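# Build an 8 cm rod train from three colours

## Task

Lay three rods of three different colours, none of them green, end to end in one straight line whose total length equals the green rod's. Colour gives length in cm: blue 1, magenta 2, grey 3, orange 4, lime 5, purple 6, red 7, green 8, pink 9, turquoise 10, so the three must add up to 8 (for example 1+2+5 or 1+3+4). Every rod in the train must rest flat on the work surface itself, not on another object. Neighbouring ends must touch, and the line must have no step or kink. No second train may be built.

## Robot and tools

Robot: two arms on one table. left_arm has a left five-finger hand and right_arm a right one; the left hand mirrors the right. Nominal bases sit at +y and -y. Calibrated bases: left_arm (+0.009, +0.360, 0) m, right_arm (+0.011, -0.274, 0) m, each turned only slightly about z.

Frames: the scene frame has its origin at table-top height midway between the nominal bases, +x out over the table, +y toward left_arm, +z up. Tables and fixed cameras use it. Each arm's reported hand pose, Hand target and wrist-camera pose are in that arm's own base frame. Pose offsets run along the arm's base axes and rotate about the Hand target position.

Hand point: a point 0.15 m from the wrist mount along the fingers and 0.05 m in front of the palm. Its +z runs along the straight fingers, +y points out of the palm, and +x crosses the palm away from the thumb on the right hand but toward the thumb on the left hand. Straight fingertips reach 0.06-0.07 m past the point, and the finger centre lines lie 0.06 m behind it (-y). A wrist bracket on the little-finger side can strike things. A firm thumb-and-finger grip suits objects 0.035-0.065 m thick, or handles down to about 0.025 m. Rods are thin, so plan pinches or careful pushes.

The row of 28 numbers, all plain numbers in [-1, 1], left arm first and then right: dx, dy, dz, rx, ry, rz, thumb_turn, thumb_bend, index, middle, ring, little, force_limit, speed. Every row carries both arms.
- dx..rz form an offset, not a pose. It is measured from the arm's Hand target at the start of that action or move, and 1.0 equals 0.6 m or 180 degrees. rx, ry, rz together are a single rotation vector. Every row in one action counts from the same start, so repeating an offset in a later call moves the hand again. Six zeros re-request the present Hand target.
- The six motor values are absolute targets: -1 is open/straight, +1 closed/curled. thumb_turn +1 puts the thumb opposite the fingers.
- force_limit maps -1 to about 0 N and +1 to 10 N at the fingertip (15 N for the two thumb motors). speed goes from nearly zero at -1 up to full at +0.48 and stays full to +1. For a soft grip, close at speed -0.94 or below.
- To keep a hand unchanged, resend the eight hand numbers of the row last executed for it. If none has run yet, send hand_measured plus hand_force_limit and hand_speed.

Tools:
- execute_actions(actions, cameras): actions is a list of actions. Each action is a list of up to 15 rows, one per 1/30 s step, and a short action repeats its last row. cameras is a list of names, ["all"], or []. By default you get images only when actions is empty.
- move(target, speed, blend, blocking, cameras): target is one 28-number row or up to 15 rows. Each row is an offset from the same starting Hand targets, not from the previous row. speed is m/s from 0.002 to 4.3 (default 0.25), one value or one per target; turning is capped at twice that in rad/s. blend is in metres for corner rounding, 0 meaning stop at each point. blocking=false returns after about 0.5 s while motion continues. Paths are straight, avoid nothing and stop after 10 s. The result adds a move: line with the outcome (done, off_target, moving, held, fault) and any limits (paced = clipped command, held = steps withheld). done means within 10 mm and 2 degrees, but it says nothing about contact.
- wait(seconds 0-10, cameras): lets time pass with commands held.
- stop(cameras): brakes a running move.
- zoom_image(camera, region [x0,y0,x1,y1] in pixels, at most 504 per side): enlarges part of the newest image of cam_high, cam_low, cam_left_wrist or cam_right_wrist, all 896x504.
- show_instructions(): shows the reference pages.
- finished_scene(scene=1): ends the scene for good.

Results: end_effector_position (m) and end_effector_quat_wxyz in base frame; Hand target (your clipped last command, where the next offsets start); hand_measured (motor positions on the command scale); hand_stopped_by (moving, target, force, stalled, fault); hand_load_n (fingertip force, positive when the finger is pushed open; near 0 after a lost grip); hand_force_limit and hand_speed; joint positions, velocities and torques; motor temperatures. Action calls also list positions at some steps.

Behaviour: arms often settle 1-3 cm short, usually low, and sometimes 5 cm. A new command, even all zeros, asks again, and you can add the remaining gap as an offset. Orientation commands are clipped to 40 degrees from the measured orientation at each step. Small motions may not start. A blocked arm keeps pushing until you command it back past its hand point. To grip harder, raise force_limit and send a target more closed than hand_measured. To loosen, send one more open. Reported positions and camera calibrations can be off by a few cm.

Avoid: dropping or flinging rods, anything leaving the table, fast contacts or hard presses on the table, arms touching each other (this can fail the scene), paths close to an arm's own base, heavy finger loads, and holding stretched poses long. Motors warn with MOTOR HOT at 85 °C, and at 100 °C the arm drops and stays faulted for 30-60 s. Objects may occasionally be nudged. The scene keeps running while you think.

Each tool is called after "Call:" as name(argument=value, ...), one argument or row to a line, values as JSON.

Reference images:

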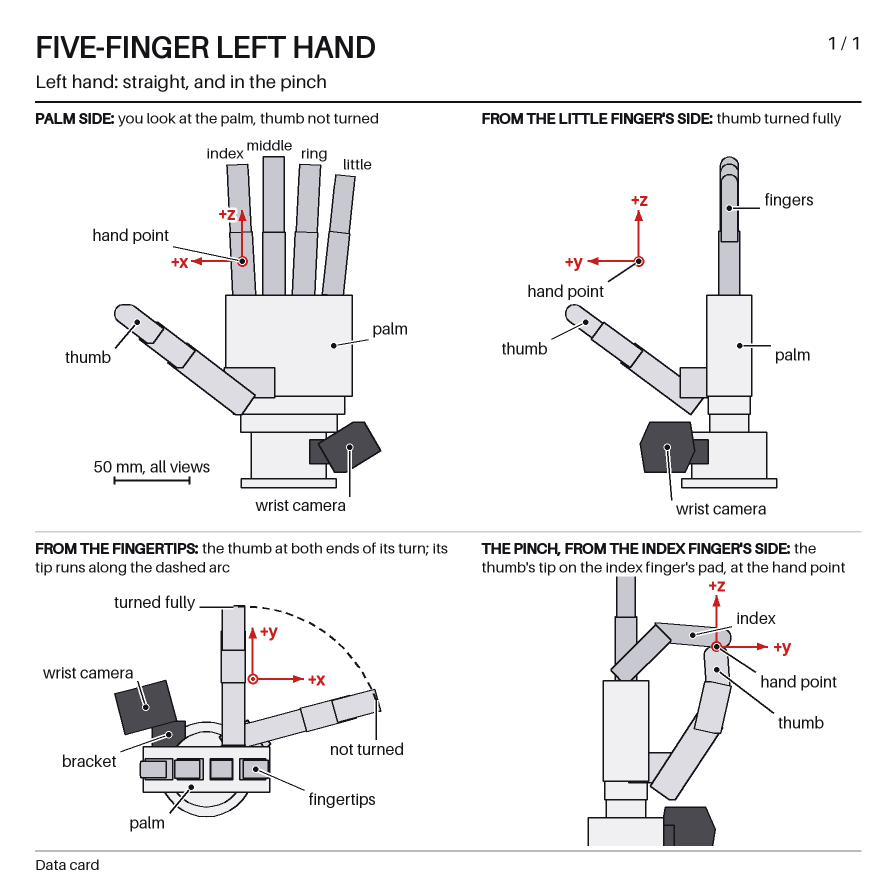

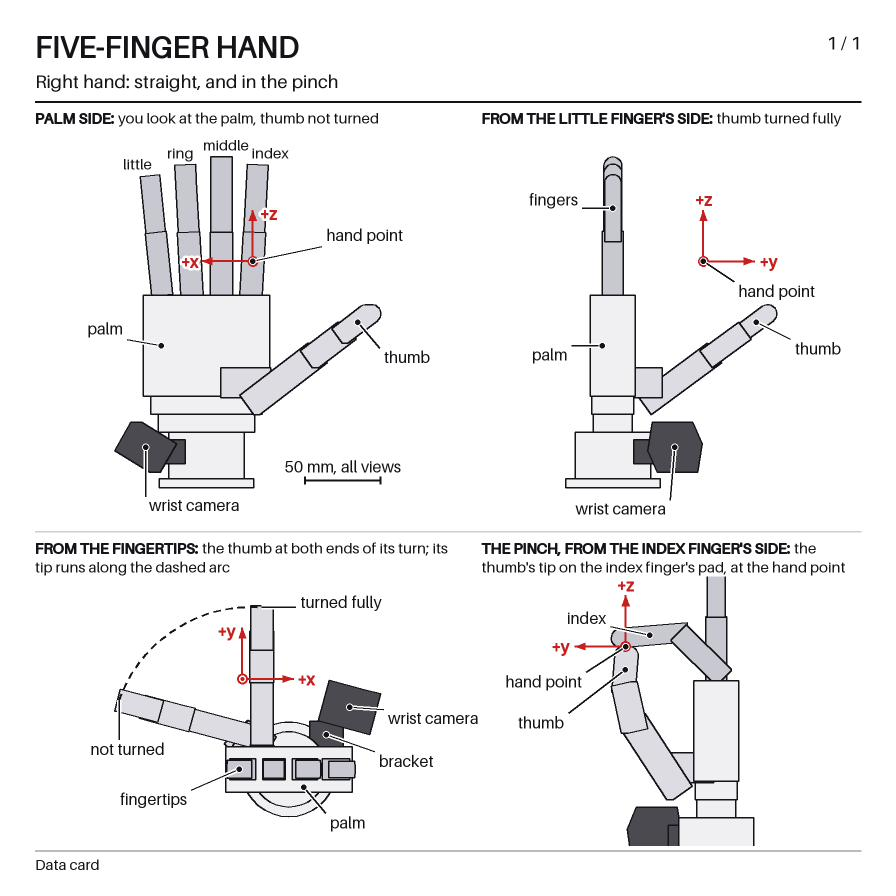

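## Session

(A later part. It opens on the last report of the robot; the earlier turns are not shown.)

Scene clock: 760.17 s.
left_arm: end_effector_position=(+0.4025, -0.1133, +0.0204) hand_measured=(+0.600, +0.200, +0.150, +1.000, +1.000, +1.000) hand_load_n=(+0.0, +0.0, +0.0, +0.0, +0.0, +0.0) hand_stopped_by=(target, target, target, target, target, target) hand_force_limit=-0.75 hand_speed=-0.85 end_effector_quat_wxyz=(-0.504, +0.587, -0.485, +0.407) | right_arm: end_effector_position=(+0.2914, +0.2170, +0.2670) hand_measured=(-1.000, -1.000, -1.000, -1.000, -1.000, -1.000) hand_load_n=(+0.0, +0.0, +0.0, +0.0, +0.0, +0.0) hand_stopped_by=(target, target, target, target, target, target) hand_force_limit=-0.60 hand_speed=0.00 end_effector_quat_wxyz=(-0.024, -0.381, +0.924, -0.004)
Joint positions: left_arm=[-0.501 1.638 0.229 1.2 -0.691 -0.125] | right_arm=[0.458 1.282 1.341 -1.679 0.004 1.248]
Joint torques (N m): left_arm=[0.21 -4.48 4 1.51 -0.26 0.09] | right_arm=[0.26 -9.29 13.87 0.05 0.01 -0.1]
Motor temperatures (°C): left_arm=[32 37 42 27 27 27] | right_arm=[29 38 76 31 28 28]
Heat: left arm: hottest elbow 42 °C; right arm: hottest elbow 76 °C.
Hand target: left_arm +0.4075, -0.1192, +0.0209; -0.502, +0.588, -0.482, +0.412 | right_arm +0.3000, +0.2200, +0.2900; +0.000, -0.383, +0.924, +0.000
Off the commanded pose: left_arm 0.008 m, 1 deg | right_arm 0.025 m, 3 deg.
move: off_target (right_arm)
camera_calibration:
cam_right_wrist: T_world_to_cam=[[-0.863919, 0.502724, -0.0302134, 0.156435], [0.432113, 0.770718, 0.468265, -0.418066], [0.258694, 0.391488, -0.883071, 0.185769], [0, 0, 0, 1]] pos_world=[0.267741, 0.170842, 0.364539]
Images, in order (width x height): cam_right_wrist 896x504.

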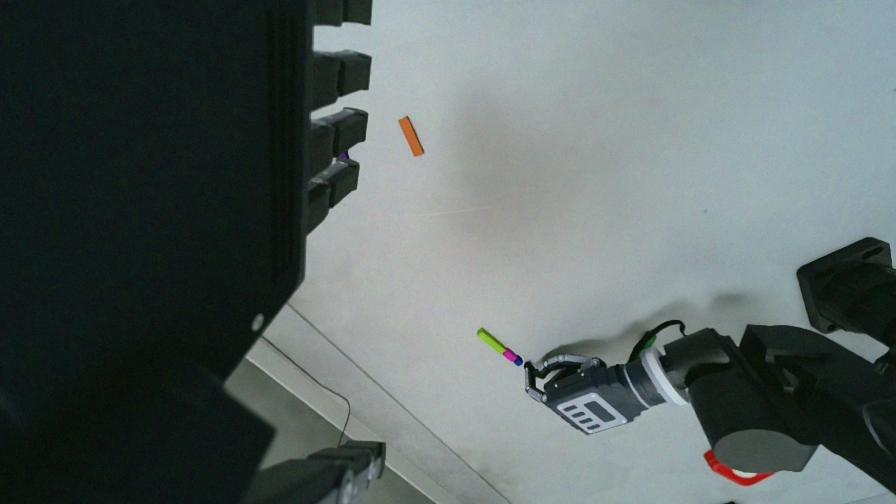

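Call:
move(
  target=[0.0016, -0.0082, 0, 0, 0, 0, 0.6, 0.2, 0.15, 1, 1, 1, -0.75, -0.85, 0, 0, 0, 0, 0, 0, -1, -1, -1, -1, -1, -1, -0.6, 0],
  speed=0.03,
  cameras=["cam_right_wrist"],
)

Call:
zoom_image(
  camera="cam_right_wrist",
  region=[472, 322, 532, 372],
)

Scene clock: 768.67 s.
left_arm: end_effector_position=(+0.4040, -0.1179, +0.0221) hand_measured=(+0.600, +0.200, +0.150, +1.000, +1.000, +1.000) hand_load_n=(+0.0, +0.0, +0.0, +0.0, +0.0, +0.0) hand_stopped_by=(target, target, target, target, target, target) hand_force_limit=-0.75 hand_speed=-0.85 end_effector_quat_wxyz=(-0.505, +0.587, -0.482, +0.410) | right_arm: end_effector_position=(+0.2914, +0.2170, +0.2670) hand_measured=(-1.000, -1.000, -1.000, -1.000, -1.000, -1.000) hand_load_n=(+0.0, +0.0, +0.0, +0.0, +0.0, +0.0) hand_stopped_by=(target, target, target, target, target, target) hand_force_limit=-0.60 hand_speed=0.00 end_effector_quat_wxyz=(-0.024, -0.381, +0.924, -0.004)
Joint positions: left_arm=[-0.515 1.641 0.236 1.2 -0.706 -0.128] | right_arm=[0.458 1.282 1.341 -1.679 0.004 1.248]
Joint torques (N m): left_arm=[-0.09 -4.95 4.11 1.14 -0.27 0.06] | right_arm=[0.26 -9.05 13.87 0.03 0 -0.1]
Motor temperatures (°C): left_arm=[32 37 42 27 27 27] | right_arm=[29 38 76 31 28 28]
Heat: left arm: hottest elbow 42 °C; right arm: hottest elbow 76 °C.
Hand target: left_arm +0.4085, -0.1241, +0.0210; -0.502, +0.588, -0.482, +0.412 | right_arm +0.3000, +0.2200, +0.2900; +0.000, -0.383, +0.924, +0.000
Off the commanded pose: left_arm 0.008 m, 0 deg | right_arm 0.025 m, 3 deg.
move: off_target (right_arm)
camera_calibration:
cam_right_wrist: T_world_to_cam=[[-0.863919, 0.502724, -0.0302134, 0.156435], [0.432113, 0.770718, 0.468265, -0.418066], [0.258694, 0.391488, -0.883071, 0.185769], [0, 0, 0, 1]] pos_world=[0.267741, 0.170842, 0.364539]
Images, in order (width x height): cam_right_wrist 896x504.

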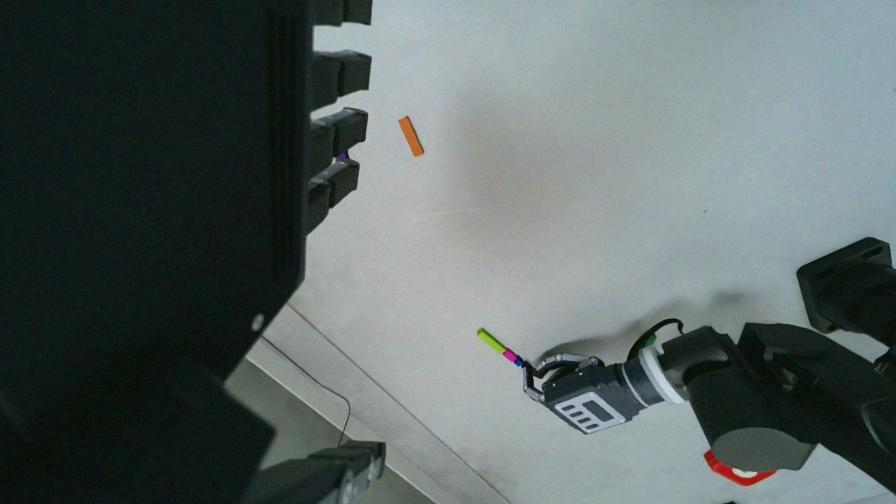

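Scaled by 8.400 from the camera's 896x504 image, which has a finer 1280x720 frame.

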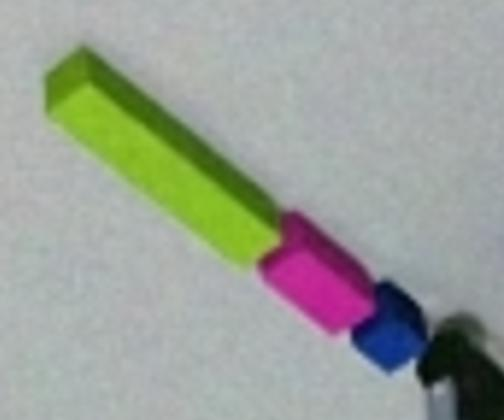

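Call:
move(
  target=[0.0014, -0.0082, 0, 0, 0, 0, 0.6, 0.2, 0.15, 1, 1, 1, -0.75, -0.85, 0, 0, 0, 0, 0, 0, -1, -1, -1, -1, -1, -1, -0.6, 0],
  speed=0.03,
  cameras=["cam_right_wrist"],
)

Call:
zoom_image(
  camera="cam_right_wrist",
  region=[472, 322, 532, 372],
)

Scene clock: 771.27 s.
left_arm: end_effector_position=(+0.4049, -0.1226, +0.0222) hand_measured=(+0.600, +0.200, +0.150, +1.000, +1.000, +1.000) hand_load_n=(+0.0, +0.0, +0.0, +0.0, +0.0, +0.0) hand_stopped_by=(target, target, target, target, target, target) hand_force_limit=-0.75 hand_speed=-0.85 end_effector_quat_wxyz=(-0.505, +0.587, -0.482, +0.410) | right_arm: end_effector_position=(+0.2914, +0.2170, +0.2670) hand_measured=(-1.000, -1.000, -1.000, -1.000, -1.000, -1.000) hand_load_n=(+0.0, +0.0, +0.0, +0.0, +0.0, +0.0) hand_stopped_by=(target, target, target, target, target, target) hand_force_limit=-0.60 hand_speed=0.00 end_effector_quat_wxyz=(-0.024, -0.381, +0.924, -0.004)
Joint positions: left_arm=[-0.529 1.643 0.245 1.192 -0.72 -0.132] | right_arm=[0.458 1.282 1.341 -1.679 0.004 1.248]
Joint torques (N m): left_arm=[-0.38 -4.48 4.15 1.02 -0.28 0.07] | right_arm=[0.15 -9.11 13.89 0.05 0.01 -0.11]
Motor temperatures (°C): left_arm=[32 37 41 27 27 27] | right_arm=[29 38 76 31 28 28]
Heat: left arm: hottest elbow 41 °C; right arm: hottest elbow 76 °C.
Hand target: left_arm +0.4094, -0.1290, +0.0210; -0.502, +0.588, -0.482, +0.412 | right_arm +0.3000, +0.2200, +0.2900; +0.000, -0.383, +0.924, +0.000
Off the commanded pose: left_arm 0.008 m, 0 deg | right_arm 0.025 m, 3 deg.
move: off_target (right_arm)
camera_calibration:
cam_right_wrist: T_world_to_cam=[[-0.863919, 0.502724, -0.0302134, 0.156435], [0.432113, 0.770718, 0.468265, -0.418066], [0.258694, 0.391488, -0.883071, 0.185769], [0, 0, 0, 1]] pos_world=[0.267741, 0.170842, 0.364539]
Images, in order (width x height): cam_right_wrist 896x504.

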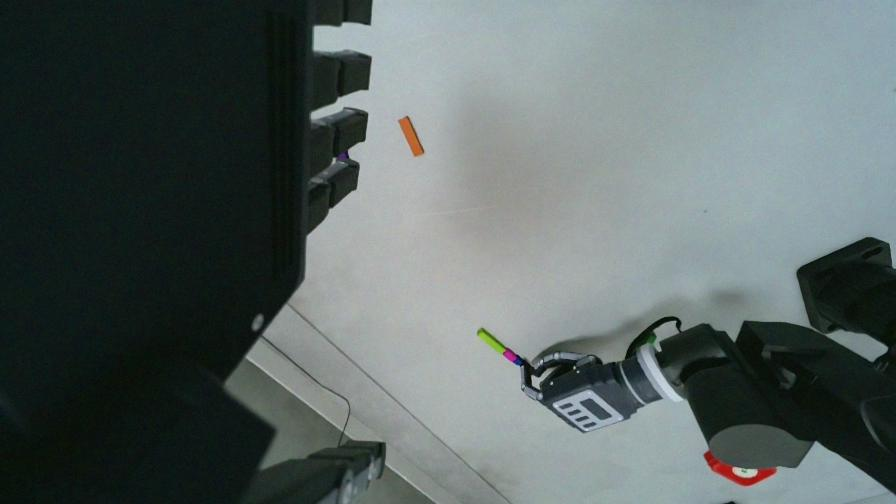

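Scaled by 8.400 from the camera's 896x504 image, which has a finer 1280x720 frame.

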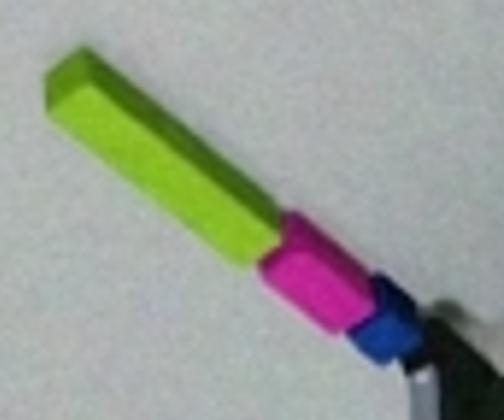

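Call:
move(
  target=[
    [-0.0065, 0.0325, 0.001, 0, 0, 0, 0.6, 0.2, 0.15, 1, 1, 1, -0.75, -0.85, 0, 0, 0, 0, 0, 0, -1, -1, -1, -1, -1, -1, -0.6, 0],
    [-0.049, 0.015, 0.165, 0, 0, 0, 0.6, 0.2, 0.15, 1, 1, 1, -0.75, -0.85, 0, 0, 0, 0, 0, 0, -1, -1, -1, -1, -1, -1, -0.6, 0],
    [-0.0157, -0.1183, 0.2317, -0.1342, 0.4305, -0.0411, 0.6, 0.2, -1, -1, -1, -1, -0.75, 0, 0, 0, 0, 0, 0, 0, -1, -1, -1, -1, -1, -1, -0.6, 0],
    [-0.0138, -0.1232, 0.1483, -0.1342, 0.4305, -0.0411, 0.6, 0.2, -1, -1, -1, -1, -0.75, 0, 0, 0, 0, 0, 0, 0, -1, -1, -1, -1, -1, -1, -0.6, 0],
  ],
  speed=[0.04, 0.2, 0.2, 0.15],
  blend=[0.003, 0.03, 0, 0],
  cameras=["cam_right_wrist", "cam_low"],
)

Call:
zoom_image(
  camera="cam_right_wrist",
  region=[442, 300, 562, 400],
)

Scene clock: 823.03 s.
left_arm: end_effector_position=(+0.3960, -0.2021, +0.1096) hand_measured=(+0.600, +0.200, -1.000, -1.000, -1.000, -1.000) hand_load_n=(+0.0, +0.0, +0.0, +0.0, +0.0, +0.0) hand_stopped_by=(target, target, target, target, target, target) hand_force_limit=-0.75 hand_speed=0.00 end_effector_quat_wxyz=(+0.058, +0.770, -0.632, +0.063) | right_arm: end_effector_position=(+0.2914, +0.2170, +0.2670) hand_measured=(-1.000, -1.000, -1.000, -1.000, -1.000, -1.000) hand_load_n=(+0.0, -0.5, +0.0, +0.0, +0.0, +0.0) hand_stopped_by=(target, target, target, target, target, target) hand_force_limit=-0.60 hand_speed=0.00 end_effector_quat_wxyz=(-0.024, -0.381, +0.924, -0.004)
Joint positions: left_arm=[-0.279 1.601 1.231 -1.131 0.157 -0.481] | right_arm=[0.458 1.282 1.341 -1.679 0.004 1.248]
Joint torques (N m): left_arm=[0.91 -10.17 7.68 0.8 0.32 0.18] | right_arm=[0.26 -9.11 13.9 0.05 0 -0.09]
Motor temperatures (°C): left_arm=[32 37 42 27 27 27] | right_arm=[29 38 77 31 28 28]
Heat: left arm: hottest elbow 42 °C; right arm: hottest elbow 77 °C.
Hand target: left_arm +0.4010, -0.2028, +0.1099; +0.057, +0.770, -0.632, +0.070 | right_arm +0.3000, +0.2200, +0.2900; +0.000, -0.383, +0.924, +0.000
Off the commanded pose: left_arm 0.005 m, 1 deg | right_arm 0.025 m, 3 deg.
move: off_target (right_arm); target 3's new numbers were sent with left_arm's hand 0.018 m and 1 deg from that target
camera_calibration:
cam_right_wrist: T_world_to_cam=[[-0.863919, 0.502724, -0.0302134, 0.156435], [0.432113, 0.770718, 0.468265, -0.418066], [0.258694, 0.391488, -0.883071, 0.185769], [0, 0, 0, 1]] pos_world=[0.267741, 0.170842, 0.364539]
Images, in order (width x height): cam_low 896x504, cam_right_wrist 896x504.

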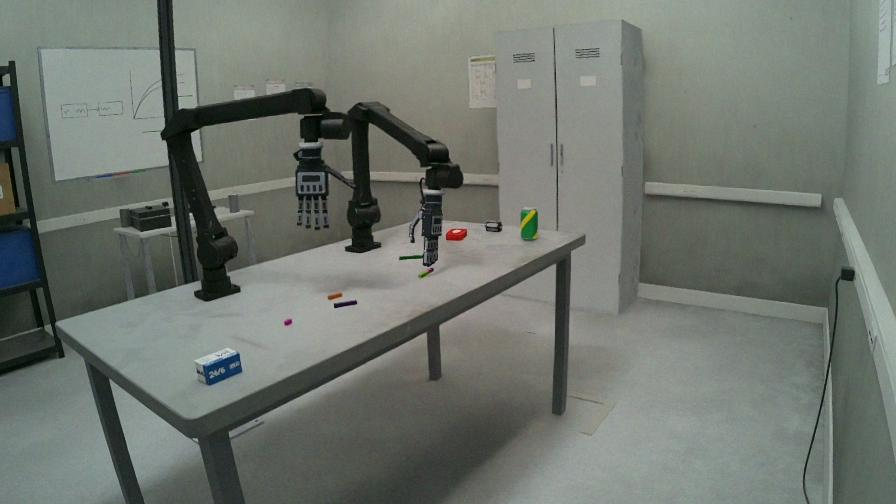

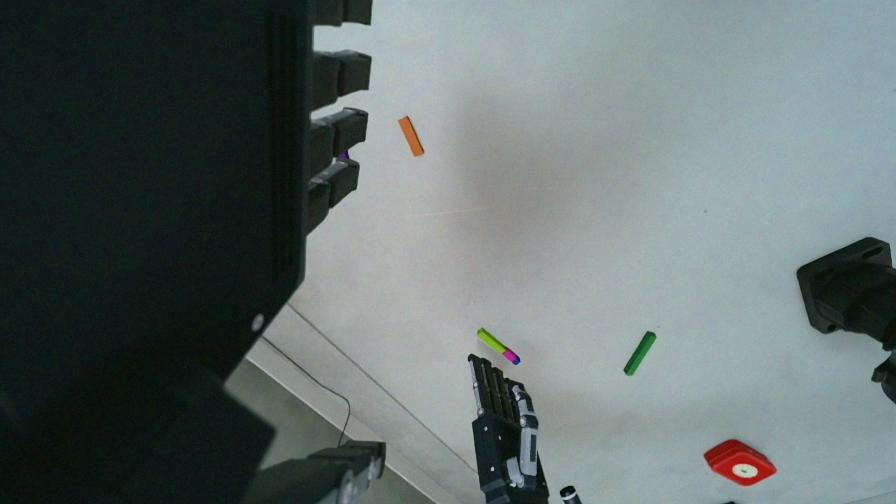

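Scaled by 4.200 from the camera's 896x504 image, which has a finer 1280x720 frame.

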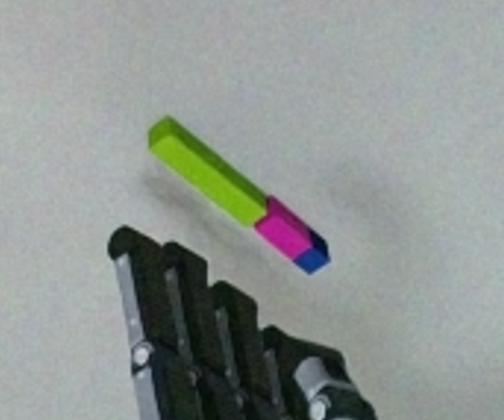

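Call:
move(
  target=[0.002, 0.001, -0.0283, 0, 0, 0, 0.6, 0.2, -1, -1, -1, -1, -0.75, 0, 0, 0, 0, 0, 0, 0, -1, -1, -1, -1, -1, -1, -0.6, 0],
  speed=0.05,
  cameras=["cam_right_wrist"],
)

Call:
zoom_image(
  camera="cam_right_wrist",
  region=[442, 300, 562, 400],
)

Scene clock: 833.60 s.
left_arm: end_effector_position=(+0.3987, -0.2029, +0.0972) hand_measured=(+0.600, +0.200, -1.000, -1.000, -1.000, -1.000) hand_load_n=(+0.0, +0.0, +0.0, +0.0, +0.0, +0.0) hand_stopped_by=(target, target, target, target, target, target) hand_force_limit=-0.75 hand_speed=0.00 end_effector_quat_wxyz=(+0.056, +0.770, -0.632, +0.068) | right_arm: end_effector_position=(+0.2914, +0.2170, +0.2670) hand_measured=(-1.000, -1.000, -1.000, -1.000, -1.000, -1.000) hand_load_n=(+0.0, +0.0, +0.0, +0.0, +0.0, +0.0) hand_stopped_by=(target, target, target, target, target, target) hand_force_limit=-0.60 hand_speed=0.00 end_effector_quat_wxyz=(-0.024, -0.381, +0.924, -0.004)
Joint positions: left_arm=[-0.279 1.613 1.211 -1.088 0.157 -0.481] | right_arm=[0.458 1.282 1.341 -1.679 0.004 1.248]
Joint torques (N m): left_arm=[0.85 -9.7 7.38 0.8 0.32 0.19] | right_arm=[0.26 -9.23 13.9 0.05 0.01 -0.1]
Motor temperatures (°C): left_arm=[31 37 42 27 27 27] | right_arm=[29 38 77 31 28 28]
Heat: left arm: hottest elbow 42 °C; right arm: hottest elbow 77 °C.
Hand target: left_arm +0.4024, -0.2023, +0.0930; +0.057, +0.770, -0.632, +0.070 | right_arm +0.3000, +0.2200, +0.2900; +0.000, -0.383, +0.924, +0.000
Off the commanded pose: left_arm 0.006 m, 0 deg | right_arm 0.025 m, 3 deg.
move: off_target (right_arm)
camera_calibration:
cam_right_wrist: T_world_to_cam=[[-0.863919, 0.502724, -0.0302134, 0.156435], [0.432113, 0.770718, 0.468265, -0.418066], [0.258694, 0.391488, -0.883071, 0.185769], [0, 0, 0, 1]] pos_world=[0.267741, 0.170842, 0.364539]
Images, in order (width x height): cam_right_wrist 896x504.

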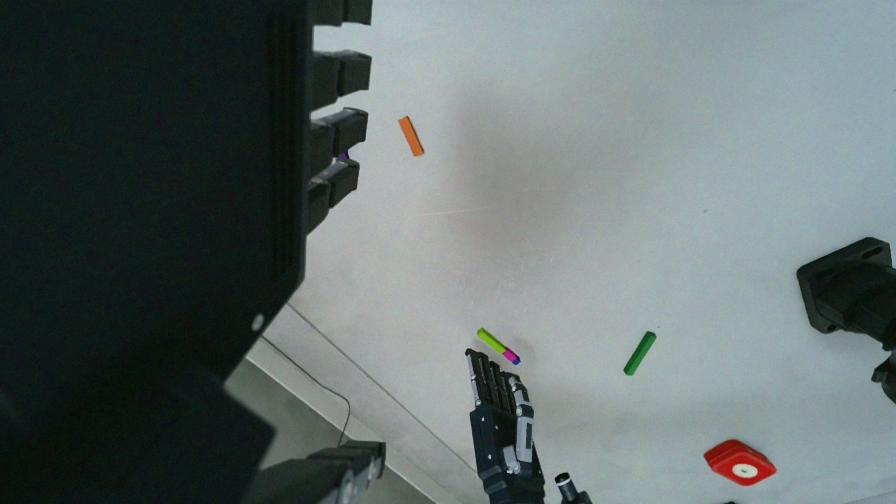

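Scaled by 4.200 from the camera's 896x504 image, which has a finer 1280x720 frame.

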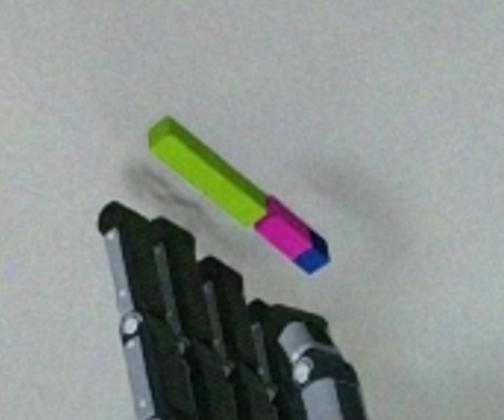

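Call:
move(
  target=[-0.001, 0.005, -0.0217, 0, 0, 0, 0.6, 0.2, -1, -1, -1, -1, -0.75, 0, 0, 0, 0, 0, 0, 0, -1, -1, -1, -1, -1, -1, -0.6, 0],
  speed=0.04,
  cameras=["cam_right_wrist"],
)

Call:
zoom_image(
  camera="cam_right_wrist",
  region=[442, 300, 562, 400],
)

Scene clock: 838.17 s.
left_arm: end_effector_position=(+0.3976, -0.2018, +0.0845) hand_measured=(+0.600, +0.200, -1.000, -1.000, -1.000, -1.000) hand_load_n=(+0.0, +0.0, +0.0, +0.0, +0.0, +0.0) hand_stopped_by=(target, target, target, target, target, target) hand_force_limit=-0.75 hand_speed=0.00 end_effector_quat_wxyz=(+0.056, +0.770, -0.632, +0.068) | right_arm: end_effector_position=(+0.2914, +0.2170, +0.2670) hand_measured=(-1.000, -1.000, -1.000, -1.000, -1.000, -1.000) hand_load_n=(+0.0, -0.5, +0.5, +0.0, +0.0, +0.0) hand_stopped_by=(target, target, target, target, target, target) hand_force_limit=-0.60 hand_speed=0.00 end_effector_quat_wxyz=(-0.024, -0.381, +0.924, -0.004)
Joint positions: left_arm=[-0.277 1.624 1.188 -1.054 0.157 -0.479] | right_arm=[0.458 1.282 1.341 -1.679 0.004 1.248]
Joint torques (N m): left_arm=[1.26 -9.64 7.34 0.77 0.33 0.23] | right_arm=[0.21 -9.17 13.9 0.06 -0.01 -0.1]
Motor temperatures (°C): left_arm=[31 37 43 27 27 27] | right_arm=[29 38 77 31 28 28]
Heat: left arm: hottest elbow 43 °C; right arm: hottest elbow 77 °C.
Hand target: left_arm +0.4017, -0.1994, +0.0799; +0.057, +0.770, -0.632, +0.070 | right_arm +0.3000, +0.2200, +0.2900; +0.000, -0.383, +0.924, +0.000
Off the commanded pose: left_arm 0.007 m, 0 deg | right_arm 0.025 m, 3 deg.
move: off_target (right_arm)
camera_calibration:
cam_right_wrist: T_world_to_cam=[[-0.863919, 0.502724, -0.0302134, 0.156435], [0.432113, 0.770718, 0.468265, -0.418066], [0.258694, 0.391488, -0.883071, 0.185769], [0, 0, 0, 1]] pos_world=[0.267741, 0.170842, 0.364539]
Images, in order (width x height): cam_right_wrist 896x504.

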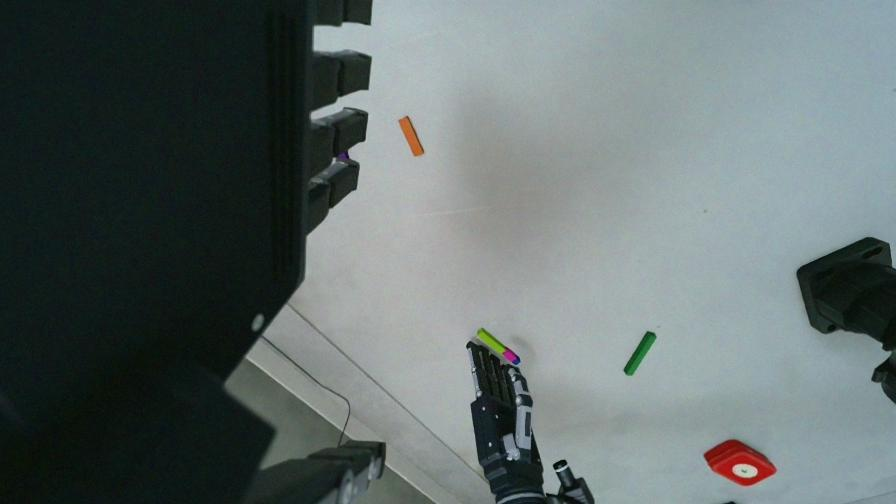

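Scaled by 4.200 from the camera's 896x504 image, which has a finer 1280x720 frame.

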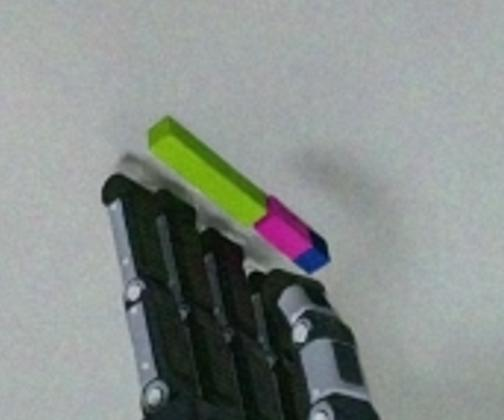

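Call:
move(
  target=[-0.0017, 0.0082, 0.001, -0.0219, -0.0044, 0, 0.6, 0.2, -1, -1, -1, -1, -0.75, 0, 0, 0, 0, 0, 0, 0, -1, -1, -1, -1, -1, -1, -0.6, 0],
  speed=0.03,
  cameras=["cam_right_wrist"],
)

Call:
zoom_image(
  camera="cam_right_wrist",
  region=[442, 300, 562, 400],
)

Scene clock: 845.80 s.
left_arm: end_effector_position=(+0.3971, -0.1976, +0.0822) hand_measured=(+0.600, +0.200, -1.000, -1.000, -1.000, -1.000) hand_load_n=(+0.0, +0.0, +0.0, +0.0, -1.0, +0.0) hand_stopped_by=(target, target, target, target, target, target) hand_force_limit=-0.75 hand_speed=0.00 end_effector_quat_wxyz=(+0.082, +0.768, -0.629, +0.090) | right_arm: end_effector_position=(+0.2914, +0.2170, +0.2670) hand_measured=(-1.000, -1.000, -1.000, -1.000, -1.000, -1.000) hand_load_n=(+0.0, +0.0, +0.0, +0.0, +0.0, +0.0) hand_stopped_by=(target, target, target, target, target, target) hand_force_limit=-0.60 hand_speed=0.00 end_effector_quat_wxyz=(-0.024, -0.381, +0.924, -0.004)
Joint positions: left_arm=[-0.242 1.618 1.158 -1.017 0.226 -0.452] | right_arm=[0.458 1.282 1.341 -1.679 0.004 1.248]
Joint torques (N m): left_arm=[1.2 -10.58 6.74 1.02 0.27 0.25] | right_arm=[0.26 -9.11 13.9 0.05 0.01 -0.11]
Motor temperatures (°C): left_arm=[31 37 43 27 27 27] | right_arm=[29 38 78 31 28 28]
Heat: left arm: hottest elbow 43 °C; right arm: hottest elbow 78 °C.
Hand target: left_arm +0.4007, -0.1944, +0.0806; +0.079, +0.767, -0.630, +0.097 | right_arm +0.3000, +0.2200, +0.2900; +0.000, -0.383, +0.924, +0.000
Off the commanded pose: left_arm 0.005 m, 1 deg | right_arm 0.025 m, 3 deg.
move: off_target (right_arm)
camera_calibration:
cam_right_wrist: T_world_to_cam=[[-0.863919, 0.502724, -0.0302134, 0.156435], [0.432113, 0.770718, 0.468265, -0.418066], [0.258694, 0.391488, -0.883071, 0.185769], [0, 0, 0, 1]] pos_world=[0.267741, 0.170842, 0.364539]
Images, in order (width x height): cam_right_wrist 896x504.

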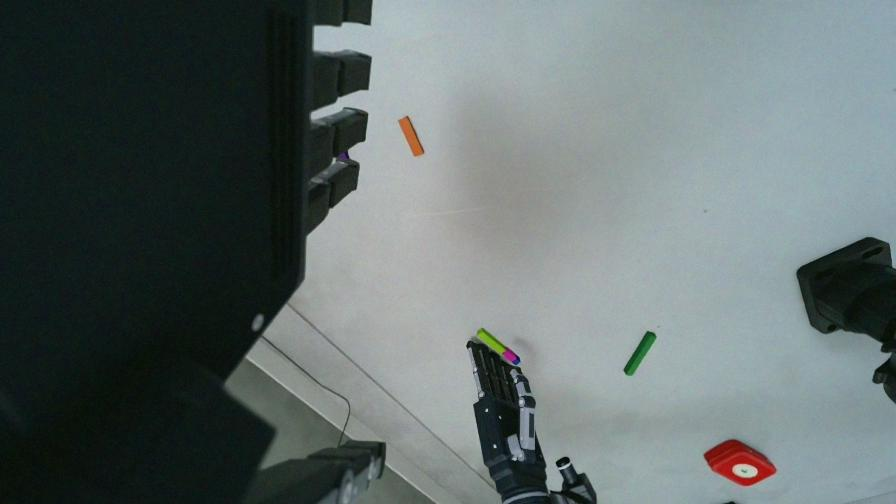

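Scaled by 4.200 from the camera's 896x504 image, which has a finer 1280x720 frame.

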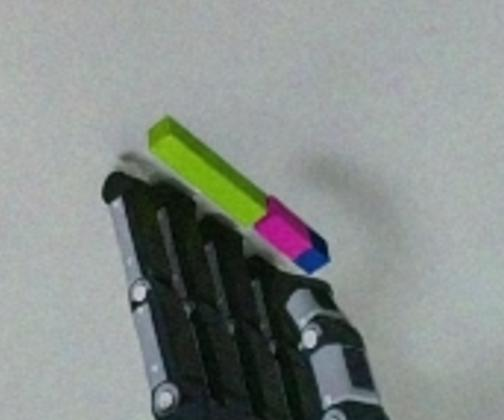

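Call:
move(
  target=[-0.0131, -0.0026, 0.001, 0, 0, 0, 0.6, 0.2, -1, -1, -1, -1, -0.75, 0, 0, 0, 0, 0, 0, 0, -1, -1, -1, -1, -1, -1, -0.6, 0],
  speed=0.03,
  cameras=["cam_right_wrist"],
)

Call:
zoom_image(
  camera="cam_right_wrist",
  region=[462, 315, 532, 373],
)

Scene clock: 849.67 s.
left_arm: end_effector_position=(+0.3936, -0.1968, +0.0818) hand_measured=(+0.600, +0.200, -1.000, -1.000, -1.000, -1.000) hand_load_n=(+0.0, +0.0, +0.0, +0.0, +0.0, +0.0) hand_stopped_by=(target, target, target, target, target, target) hand_force_limit=-0.75 hand_speed=0.00 end_effector_quat_wxyz=(+0.080, +0.767, -0.629, +0.095) | right_arm: end_effector_position=(+0.2914, +0.2170, +0.2670) hand_measured=(-1.000, -1.000, -1.000, -1.000, -1.000, -1.000) hand_load_n=(+0.0, +0.0, +0.0, +0.0, +0.0, +0.0) hand_stopped_by=(target, target, target, target, target, target) hand_force_limit=-0.60 hand_speed=0.00 end_effector_quat_wxyz=(-0.024, -0.381, +0.924, -0.004)
Joint positions: left_arm=[-0.242 1.603 1.139 -1.002 0.226 -0.452] | right_arm=[0.458 1.282 1.341 -1.679 0.004 1.248]
Joint torques (N m): left_arm=[0.44 -10.99 6.63 0.62 0.26 0.17] | right_arm=[0.32 -9.17 13.91 0.05 0 -0.1]
Motor temperatures (°C): left_arm=[31 37 43 27 27 27] | right_arm=[29 38 78 31 28 28]
Heat: left arm: hottest elbow 43 °C; right arm: hottest elbow 78 °C.
Hand target: left_arm +0.3928, -0.1960, +0.0811; +0.079, +0.767, -0.629, +0.097 | right_arm +0.3000, +0.2200, +0.2900; +0.000, -0.383, +0.924, +0.000
Off the commanded pose: left_arm 0.001 m, 0 deg | right_arm 0.025 m, 3 deg.
move: off_target (right_arm)
camera_calibration:
cam_right_wrist: T_world_to_cam=[[-0.863919, 0.502724, -0.0302134, 0.156435], [0.432113, 0.770718, 0.468265, -0.418066], [0.258694, 0.391488, -0.883071, 0.185769], [0, 0, 0, 1]] pos_world=[0.267741, 0.170842, 0.364539]
Images, in order (width x height): cam_right_wrist 896x504.

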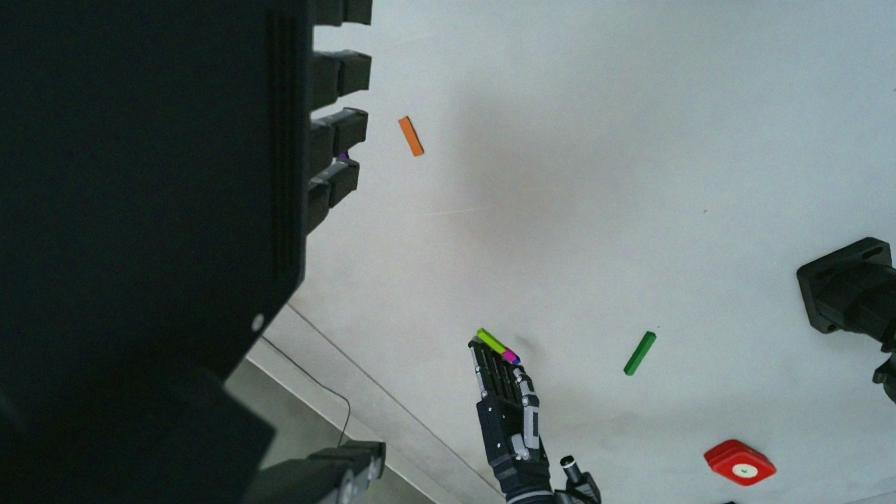

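Scaled by 7.200 from the camera's 896x504 image, which has a finer 1280x720 frame.

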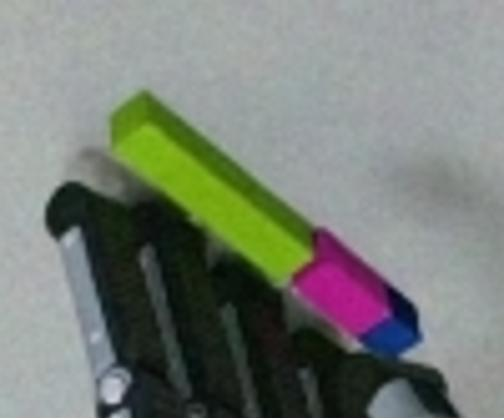

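Call:
move(
  target=[-0.0082, -0.0016, 0.001, 0, 0, 0, 0.6, 0.2, -1, -1, -1, -1, -0.75, 0, 0, 0, 0, 0, 0, 0, -1, -1, -1, -1, -1, -1, -0.6, 0],
  speed=0.03,
  cameras=["cam_right_wrist"],
)

Call:
zoom_image(
  camera="cam_right_wrist",
  region=[462, 315, 532, 373],
)

Scene clock: 852.70 s.
left_arm: end_effector_position=(+0.3889, -0.1956, +0.0819) hand_measured=(+0.600, +0.200, -1.000, -1.000, -1.000, -1.000) hand_load_n=(+0.0, +0.0, +0.0, +0.0, +0.0, +0.0) hand_stopped_by=(target, target, target, target, target, target) hand_force_limit=-0.75 hand_speed=0.00 end_effector_quat_wxyz=(+0.080, +0.767, -0.629, +0.094) | right_arm: end_effector_position=(+0.2914, +0.2170, +0.2670) hand_measured=(-1.000, -1.000, -1.000, -1.000, -1.000, -1.000) hand_load_n=(+0.0, +0.0, +0.0, +0.0, +0.0, +0.0) hand_stopped_by=(target, target, target, target, target, target) hand_force_limit=-0.60 hand_speed=0.00 end_effector_quat_wxyz=(-0.024, -0.381, +0.924, -0.004)
Joint positions: left_arm=[-0.242 1.592 1.126 -1.001 0.226 -0.452] | right_arm=[0.458 1.282 1.341 -1.679 0.004 1.248]
Joint torques (N m): left_arm=[0.56 -10.52 6.67 0.73 0.25 0.12] | right_arm=[0.21 -9.17 13.89 0.05 0 -0.11]
Motor temperatures (°C): left_arm=[31 37 43 27 27 27] | right_arm=[29 38 78 31 28 28]
Heat: left arm: hottest elbow 43 °C; right arm: hottest elbow 78 °C.
Hand target: left_arm +0.3879, -0.1969, +0.0817; +0.079, +0.767, -0.629, +0.097 | right_arm +0.3000, +0.2200, +0.2900; +0.000, -0.383, +0.924, +0.000
Off the commanded pose: left_arm 0.002 m, 0 deg | right_arm 0.025 m, 3 deg.
move: off_target (right_arm)
camera_calibration:
cam_right_wrist: T_world_to_cam=[[-0.863919, 0.502724, -0.0302134, 0.156435], [0.432113, 0.770718, 0.468265, -0.418066], [0.258694, 0.391488, -0.883071, 0.185769], [0, 0, 0, 1]] pos_world=[0.267741, 0.170842, 0.364539]
Images, in order (width x height): cam_right_wrist 896x504.

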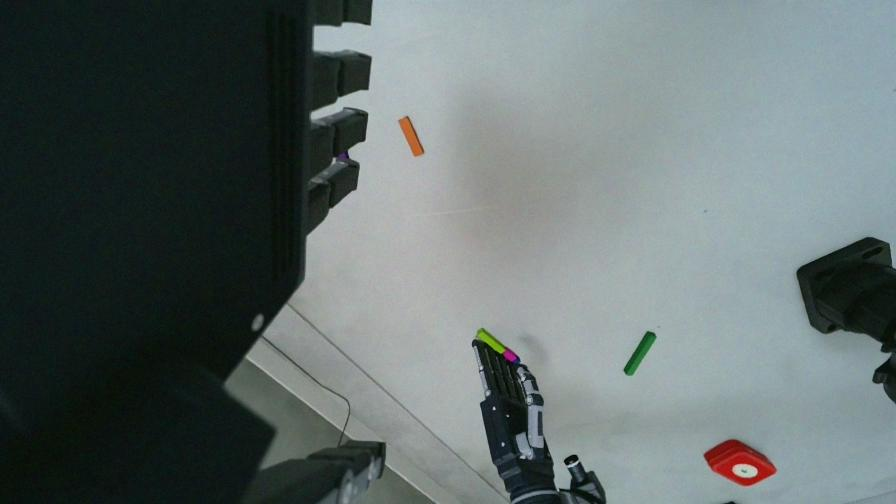

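Scaled by 7.200 from the camera's 896x504 image, which has a finer 1280x720 frame.

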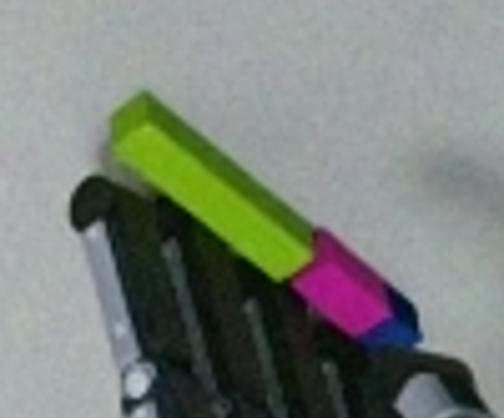

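Call:
move(
  target=[-0.0098, -0.002, 0.001, 0, 0, 0, 0.6, 0.2, -1, -1, -1, -1, -0.75, 0, 0, 0, 0, 0, 0, 0, -1, -1, -1, -1, -1, -1, -0.6, 0],
  speed=0.03,
  cameras=["cam_right_wrist"],
)

Call:
zoom_image(
  camera="cam_right_wrist",
  region=[462, 315, 532, 373],
)

Scene clock: 855.23 s.
left_arm: end_effector_position=(+0.3831, -0.1945, +0.0820) hand_measured=(+0.600, +0.200, -1.000, -1.000, -1.000, -1.000) hand_load_n=(+0.0, +0.0, +0.0, +0.0, +0.0, +0.0) hand_stopped_by=(target, target, target, target, target, target) hand_force_limit=-0.75 hand_speed=0.00 end_effector_quat_wxyz=(+0.081, +0.767, -0.629, +0.094) | right_arm: end_effector_position=(+0.2914, +0.2170, +0.2670) hand_measured=(-1.000, -1.000, -1.000, -1.000, -1.000, -1.000) hand_load_n=(+0.0, +0.0, +0.0, +0.0, +0.0, +0.0) hand_stopped_by=(target, target, target, target, target, target) hand_force_limit=-0.60 hand_speed=0.00 end_effector_quat_wxyz=(-0.024, -0.381, +0.924, -0.004)
Joint positions: left_arm=[-0.243 1.579 1.11 -1 0.226 -0.452] | right_arm=[0.458 1.282 1.341 -1.679 0.004 1.248]
Joint torques (N m): left_arm=[-0.15 -10.58 6.65 0.64 0.21 0.04] | right_arm=[0.21 -9.05 13.89 0.06 0.01 -0.1]
Motor temperatures (°C): left_arm=[31 38 43 27 27 27] | right_arm=[29 38 78 31 28 28]
Heat: left arm: hottest elbow 43 °C; right arm: hottest elbow 78 °C.
Hand target: left_arm +0.3819, -0.1982, +0.0824; +0.079, +0.767, -0.630, +0.097 | right_arm +0.3000, +0.2200, +0.2900; +0.000, -0.383, +0.924, +0.000
Off the commanded pose: left_arm 0.004 m, 0 deg | right_arm 0.025 m, 3 deg.
move: off_target (right_arm)
camera_calibration:
cam_right_wrist: T_world_to_cam=[[-0.863919, 0.502724, -0.0302134, 0.156435], [0.432113, 0.770718, 0.468265, -0.418066], [0.258694, 0.391488, -0.883071, 0.185769], [0, 0, 0, 1]] pos_world=[0.267741, 0.170842, 0.364539]
Images, in order (width x height): cam_right_wrist 896x504.

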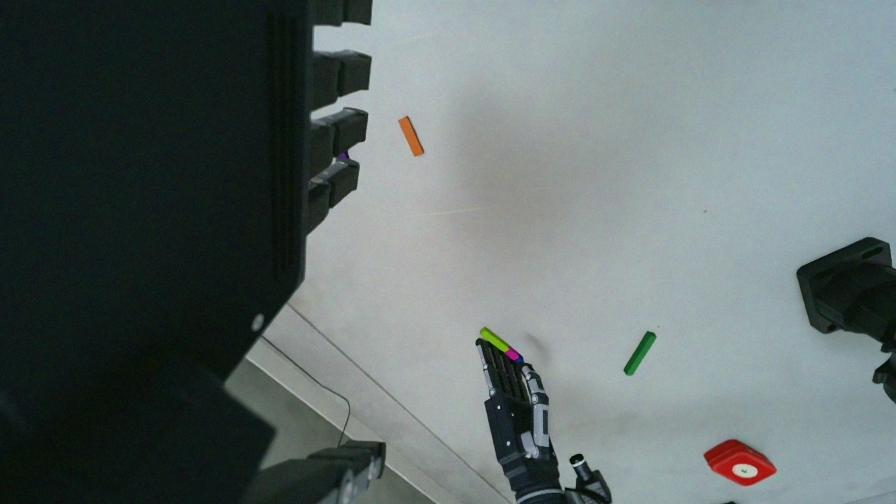

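Scaled by 7.200 from the camera's 896x504 image, which has a finer 1280x720 frame.

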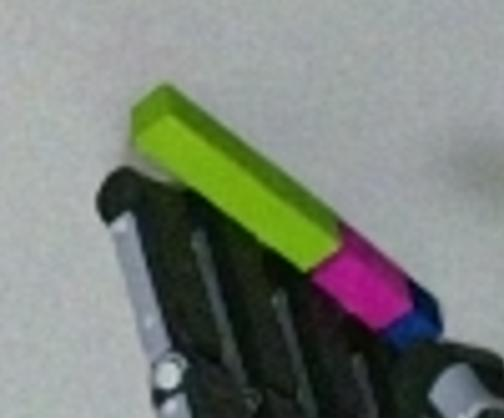

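Call:
move(
  target=[-0.0098, -0.002, 0, 0, 0, 0, 0.6, 0.2, -1, -1, -1, -1, -0.75, 0, 0, 0, 0, 0, 0, 0, -1, -1, -1, -1, -1, -1, -0.6, 0],
  speed=0.03,
  cameras=["cam_right_wrist"],
)

Call:
zoom_image(
  camera="cam_right_wrist",
  region=[472, 315, 532, 365],
)

Scene clock: 858.03 s.
left_arm: end_effector_position=(+0.3775, -0.1953, +0.0819) hand_measured=(+0.600, +0.200, -1.000, -1.000, -1.000, -1.000) hand_load_n=(+0.0, +0.0, +0.0, +0.0, +0.0, +0.0) hand_stopped_by=(target, target, target, target, target, target) hand_force_limit=-0.75 hand_speed=0.00 end_effector_quat_wxyz=(+0.081, +0.767, -0.629, +0.094) | right_arm: end_effector_position=(+0.2914, +0.2170, +0.2670) hand_measured=(-1.000, -1.000, -1.000, -1.000, -1.000, -1.000) hand_load_n=(+0.0, +0.0, +0.0, +0.0, +0.0, +0.0) hand_stopped_by=(target, target, target, target, target, target) hand_force_limit=-0.60 hand_speed=0.00 end_effector_quat_wxyz=(-0.024, -0.381, +0.924, -0.004)
Joint positions: left_arm=[-0.247 1.566 1.094 -0.995 0.226 -0.457] | right_arm=[0.458 1.282 1.341 -1.679 0.004 1.248]
Joint torques (N m): left_arm=[0.21 -10.4 6.75 0.7 0.19 0.03] | right_arm=[0.32 -9.11 13.9 0.02 0.01 -0.11]
Motor temperatures (°C): left_arm=[31 38 43 27 27 27] | right_arm=[29 38 78 31 28 28]
Heat: left arm: hottest elbow 43 °C; right arm: hottest elbow 78 °C.
Hand target: left_arm +0.3762, -0.1994, +0.0823; +0.079, +0.767, -0.630, +0.097 | right_arm +0.3000, +0.2200, +0.2900; +0.000, -0.383, +0.924, +0.000
Off the commanded pose: left_arm 0.004 m, 0 deg | right_arm 0.025 m, 3 deg.
move: off_target (right_arm)
camera_calibration:
cam_right_wrist: T_world_to_cam=[[-0.863919, 0.502724, -0.0302134, 0.156435], [0.432113, 0.770718, 0.468265, -0.418066], [0.258694, 0.391488, -0.883071, 0.185769], [0, 0, 0, 1]] pos_world=[0.267741, 0.170842, 0.364539]
Images, in order (width x height): cam_right_wrist 896x504.

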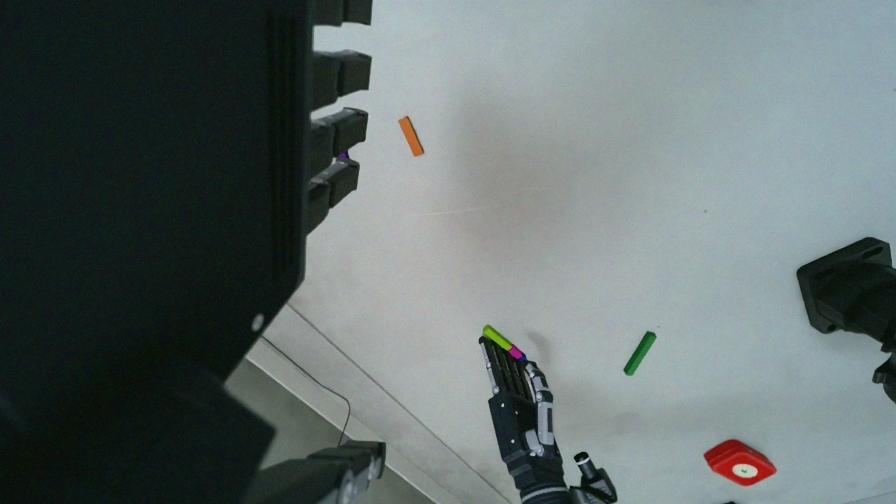

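Scaled by 8.400 from the camera's 896x504 image, which has a finer 1280x720 frame.

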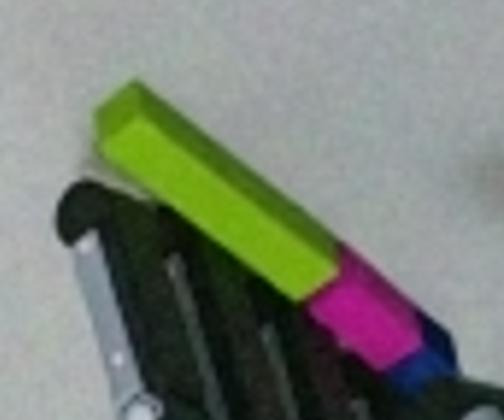

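Call:
move(
  target=[0.042, 0.0082, 0.001, 0, 0, 0, 0.6, 0.2, -1, -1, -1, -1, -0.75, 0, 0, 0, 0, 0, 0, 0, -1, -1, -1, -1, -1, -1, -0.6, 0],
  speed=0.05,
  cameras=["cam_right_wrist"],
)

Call:
zoom_image(
  camera="cam_right_wrist",
  region=[476, 316, 536, 366],
)

Scene clock: 862.10 s.
left_arm: end_effector_position=(+0.3885, -0.1961, +0.0816) hand_measured=(+0.600, +0.200, -1.000, -1.000, -1.000, -1.000) hand_load_n=(+0.0, +0.0, +0.0, +0.0, -1.5, +0.0) hand_stopped_by=(target, target, target, target, target, target) hand_force_limit=-0.75 hand_speed=0.00 end_effector_quat_wxyz=(+0.081, +0.767, -0.629, +0.094) | right_arm: end_effector_position=(+0.2914, +0.2170, +0.2670) hand_measured=(-1.000, -1.000, -1.000, -1.000, -1.000, -1.000) hand_load_n=(-0.5, +0.0, +0.0, +0.0, +0.0, +0.0) hand_stopped_by=(target, target, target, target, target, target) hand_force_limit=-0.60 hand_speed=0.00 end_effector_quat_wxyz=(-0.024, -0.381, +0.924, -0.004)
Joint positions: left_arm=[-0.243 1.593 1.125 -1 0.227 -0.452] | right_arm=[0.458 1.282 1.341 -1.679 0.004 1.248]
Joint torques (N m): left_arm=[1.32 -8.41 9.74 0.16 0.23 0.21] | right_arm=[0.26 -9.17 13.9 0.06 0 -0.1]
Motor temperatures (°C): left_arm=[31 37 43 27 27 27] | right_arm=[29 38 78 31 28 28]
Heat: left arm: hottest elbow 43 °C; right arm: hottest elbow 78 °C.
Hand target: left_arm +0.4013, -0.1944, +0.0828; +0.079, +0.767, -0.630, +0.097 | right_arm +0.3000, +0.2200, +0.2900; +0.000, -0.383, +0.924, +0.000
Off the commanded pose: left_arm 0.013 m, 0 deg | right_arm 0.025 m, 3 deg.
move: off_target (left_arm, right_arm)
camera_calibration:
cam_right_wrist: T_world_to_cam=[[-0.863919, 0.502724, -0.0302134, 0.156435], [0.432113, 0.770718, 0.468265, -0.418066], [0.258694, 0.391488, -0.883071, 0.185769], [0, 0, 0, 1]] pos_world=[0.267741, 0.170842, 0.364539]
Images, in order (width x height): cam_right_wrist 896x504.

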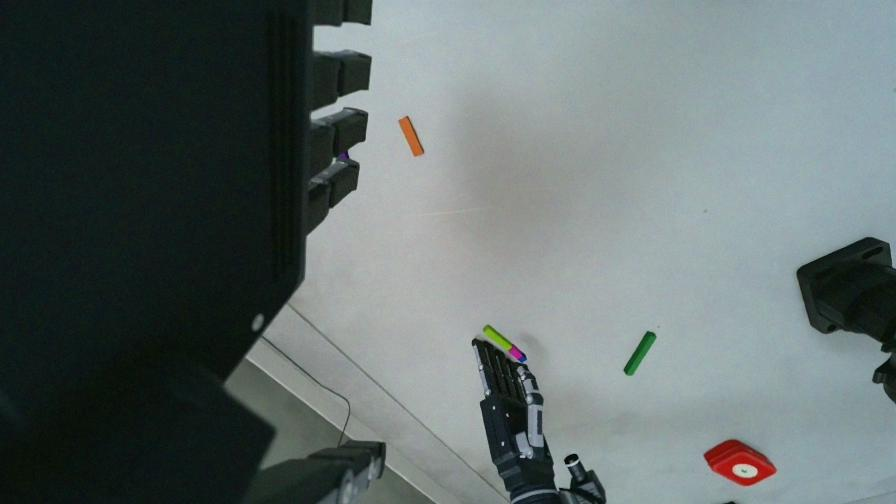

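Scaled by 8.400 from the camera's 896x504 image, which has a finer 1280x720 frame.

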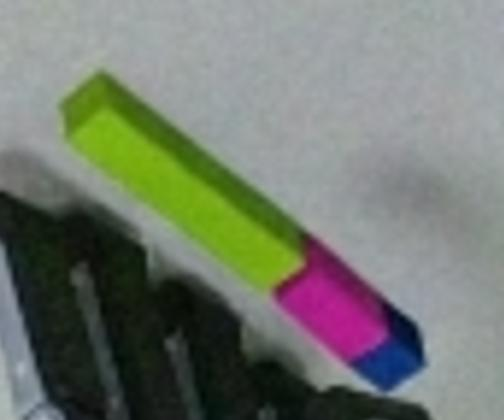

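Call:
zoom_image(
  camera="cam_right_wrist",
  region=[481, 322, 529, 364],
)

Call:
zoom_image(
  camera="cam_right_wrist",
  region=[504, 340, 530, 364],
)

Scaled by 10.500 from the camera's 896x504 image, which has a finer 1280x720 frame.

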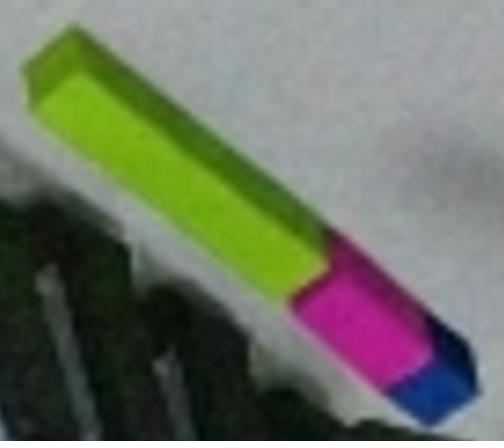

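Scaled by 19.385 from the camera's 896x504 image, which has a finer 1280x720 frame.

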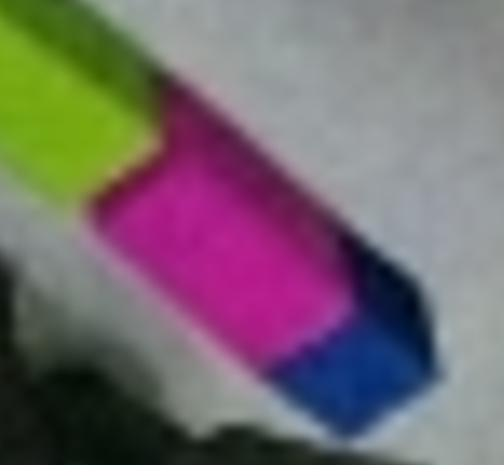

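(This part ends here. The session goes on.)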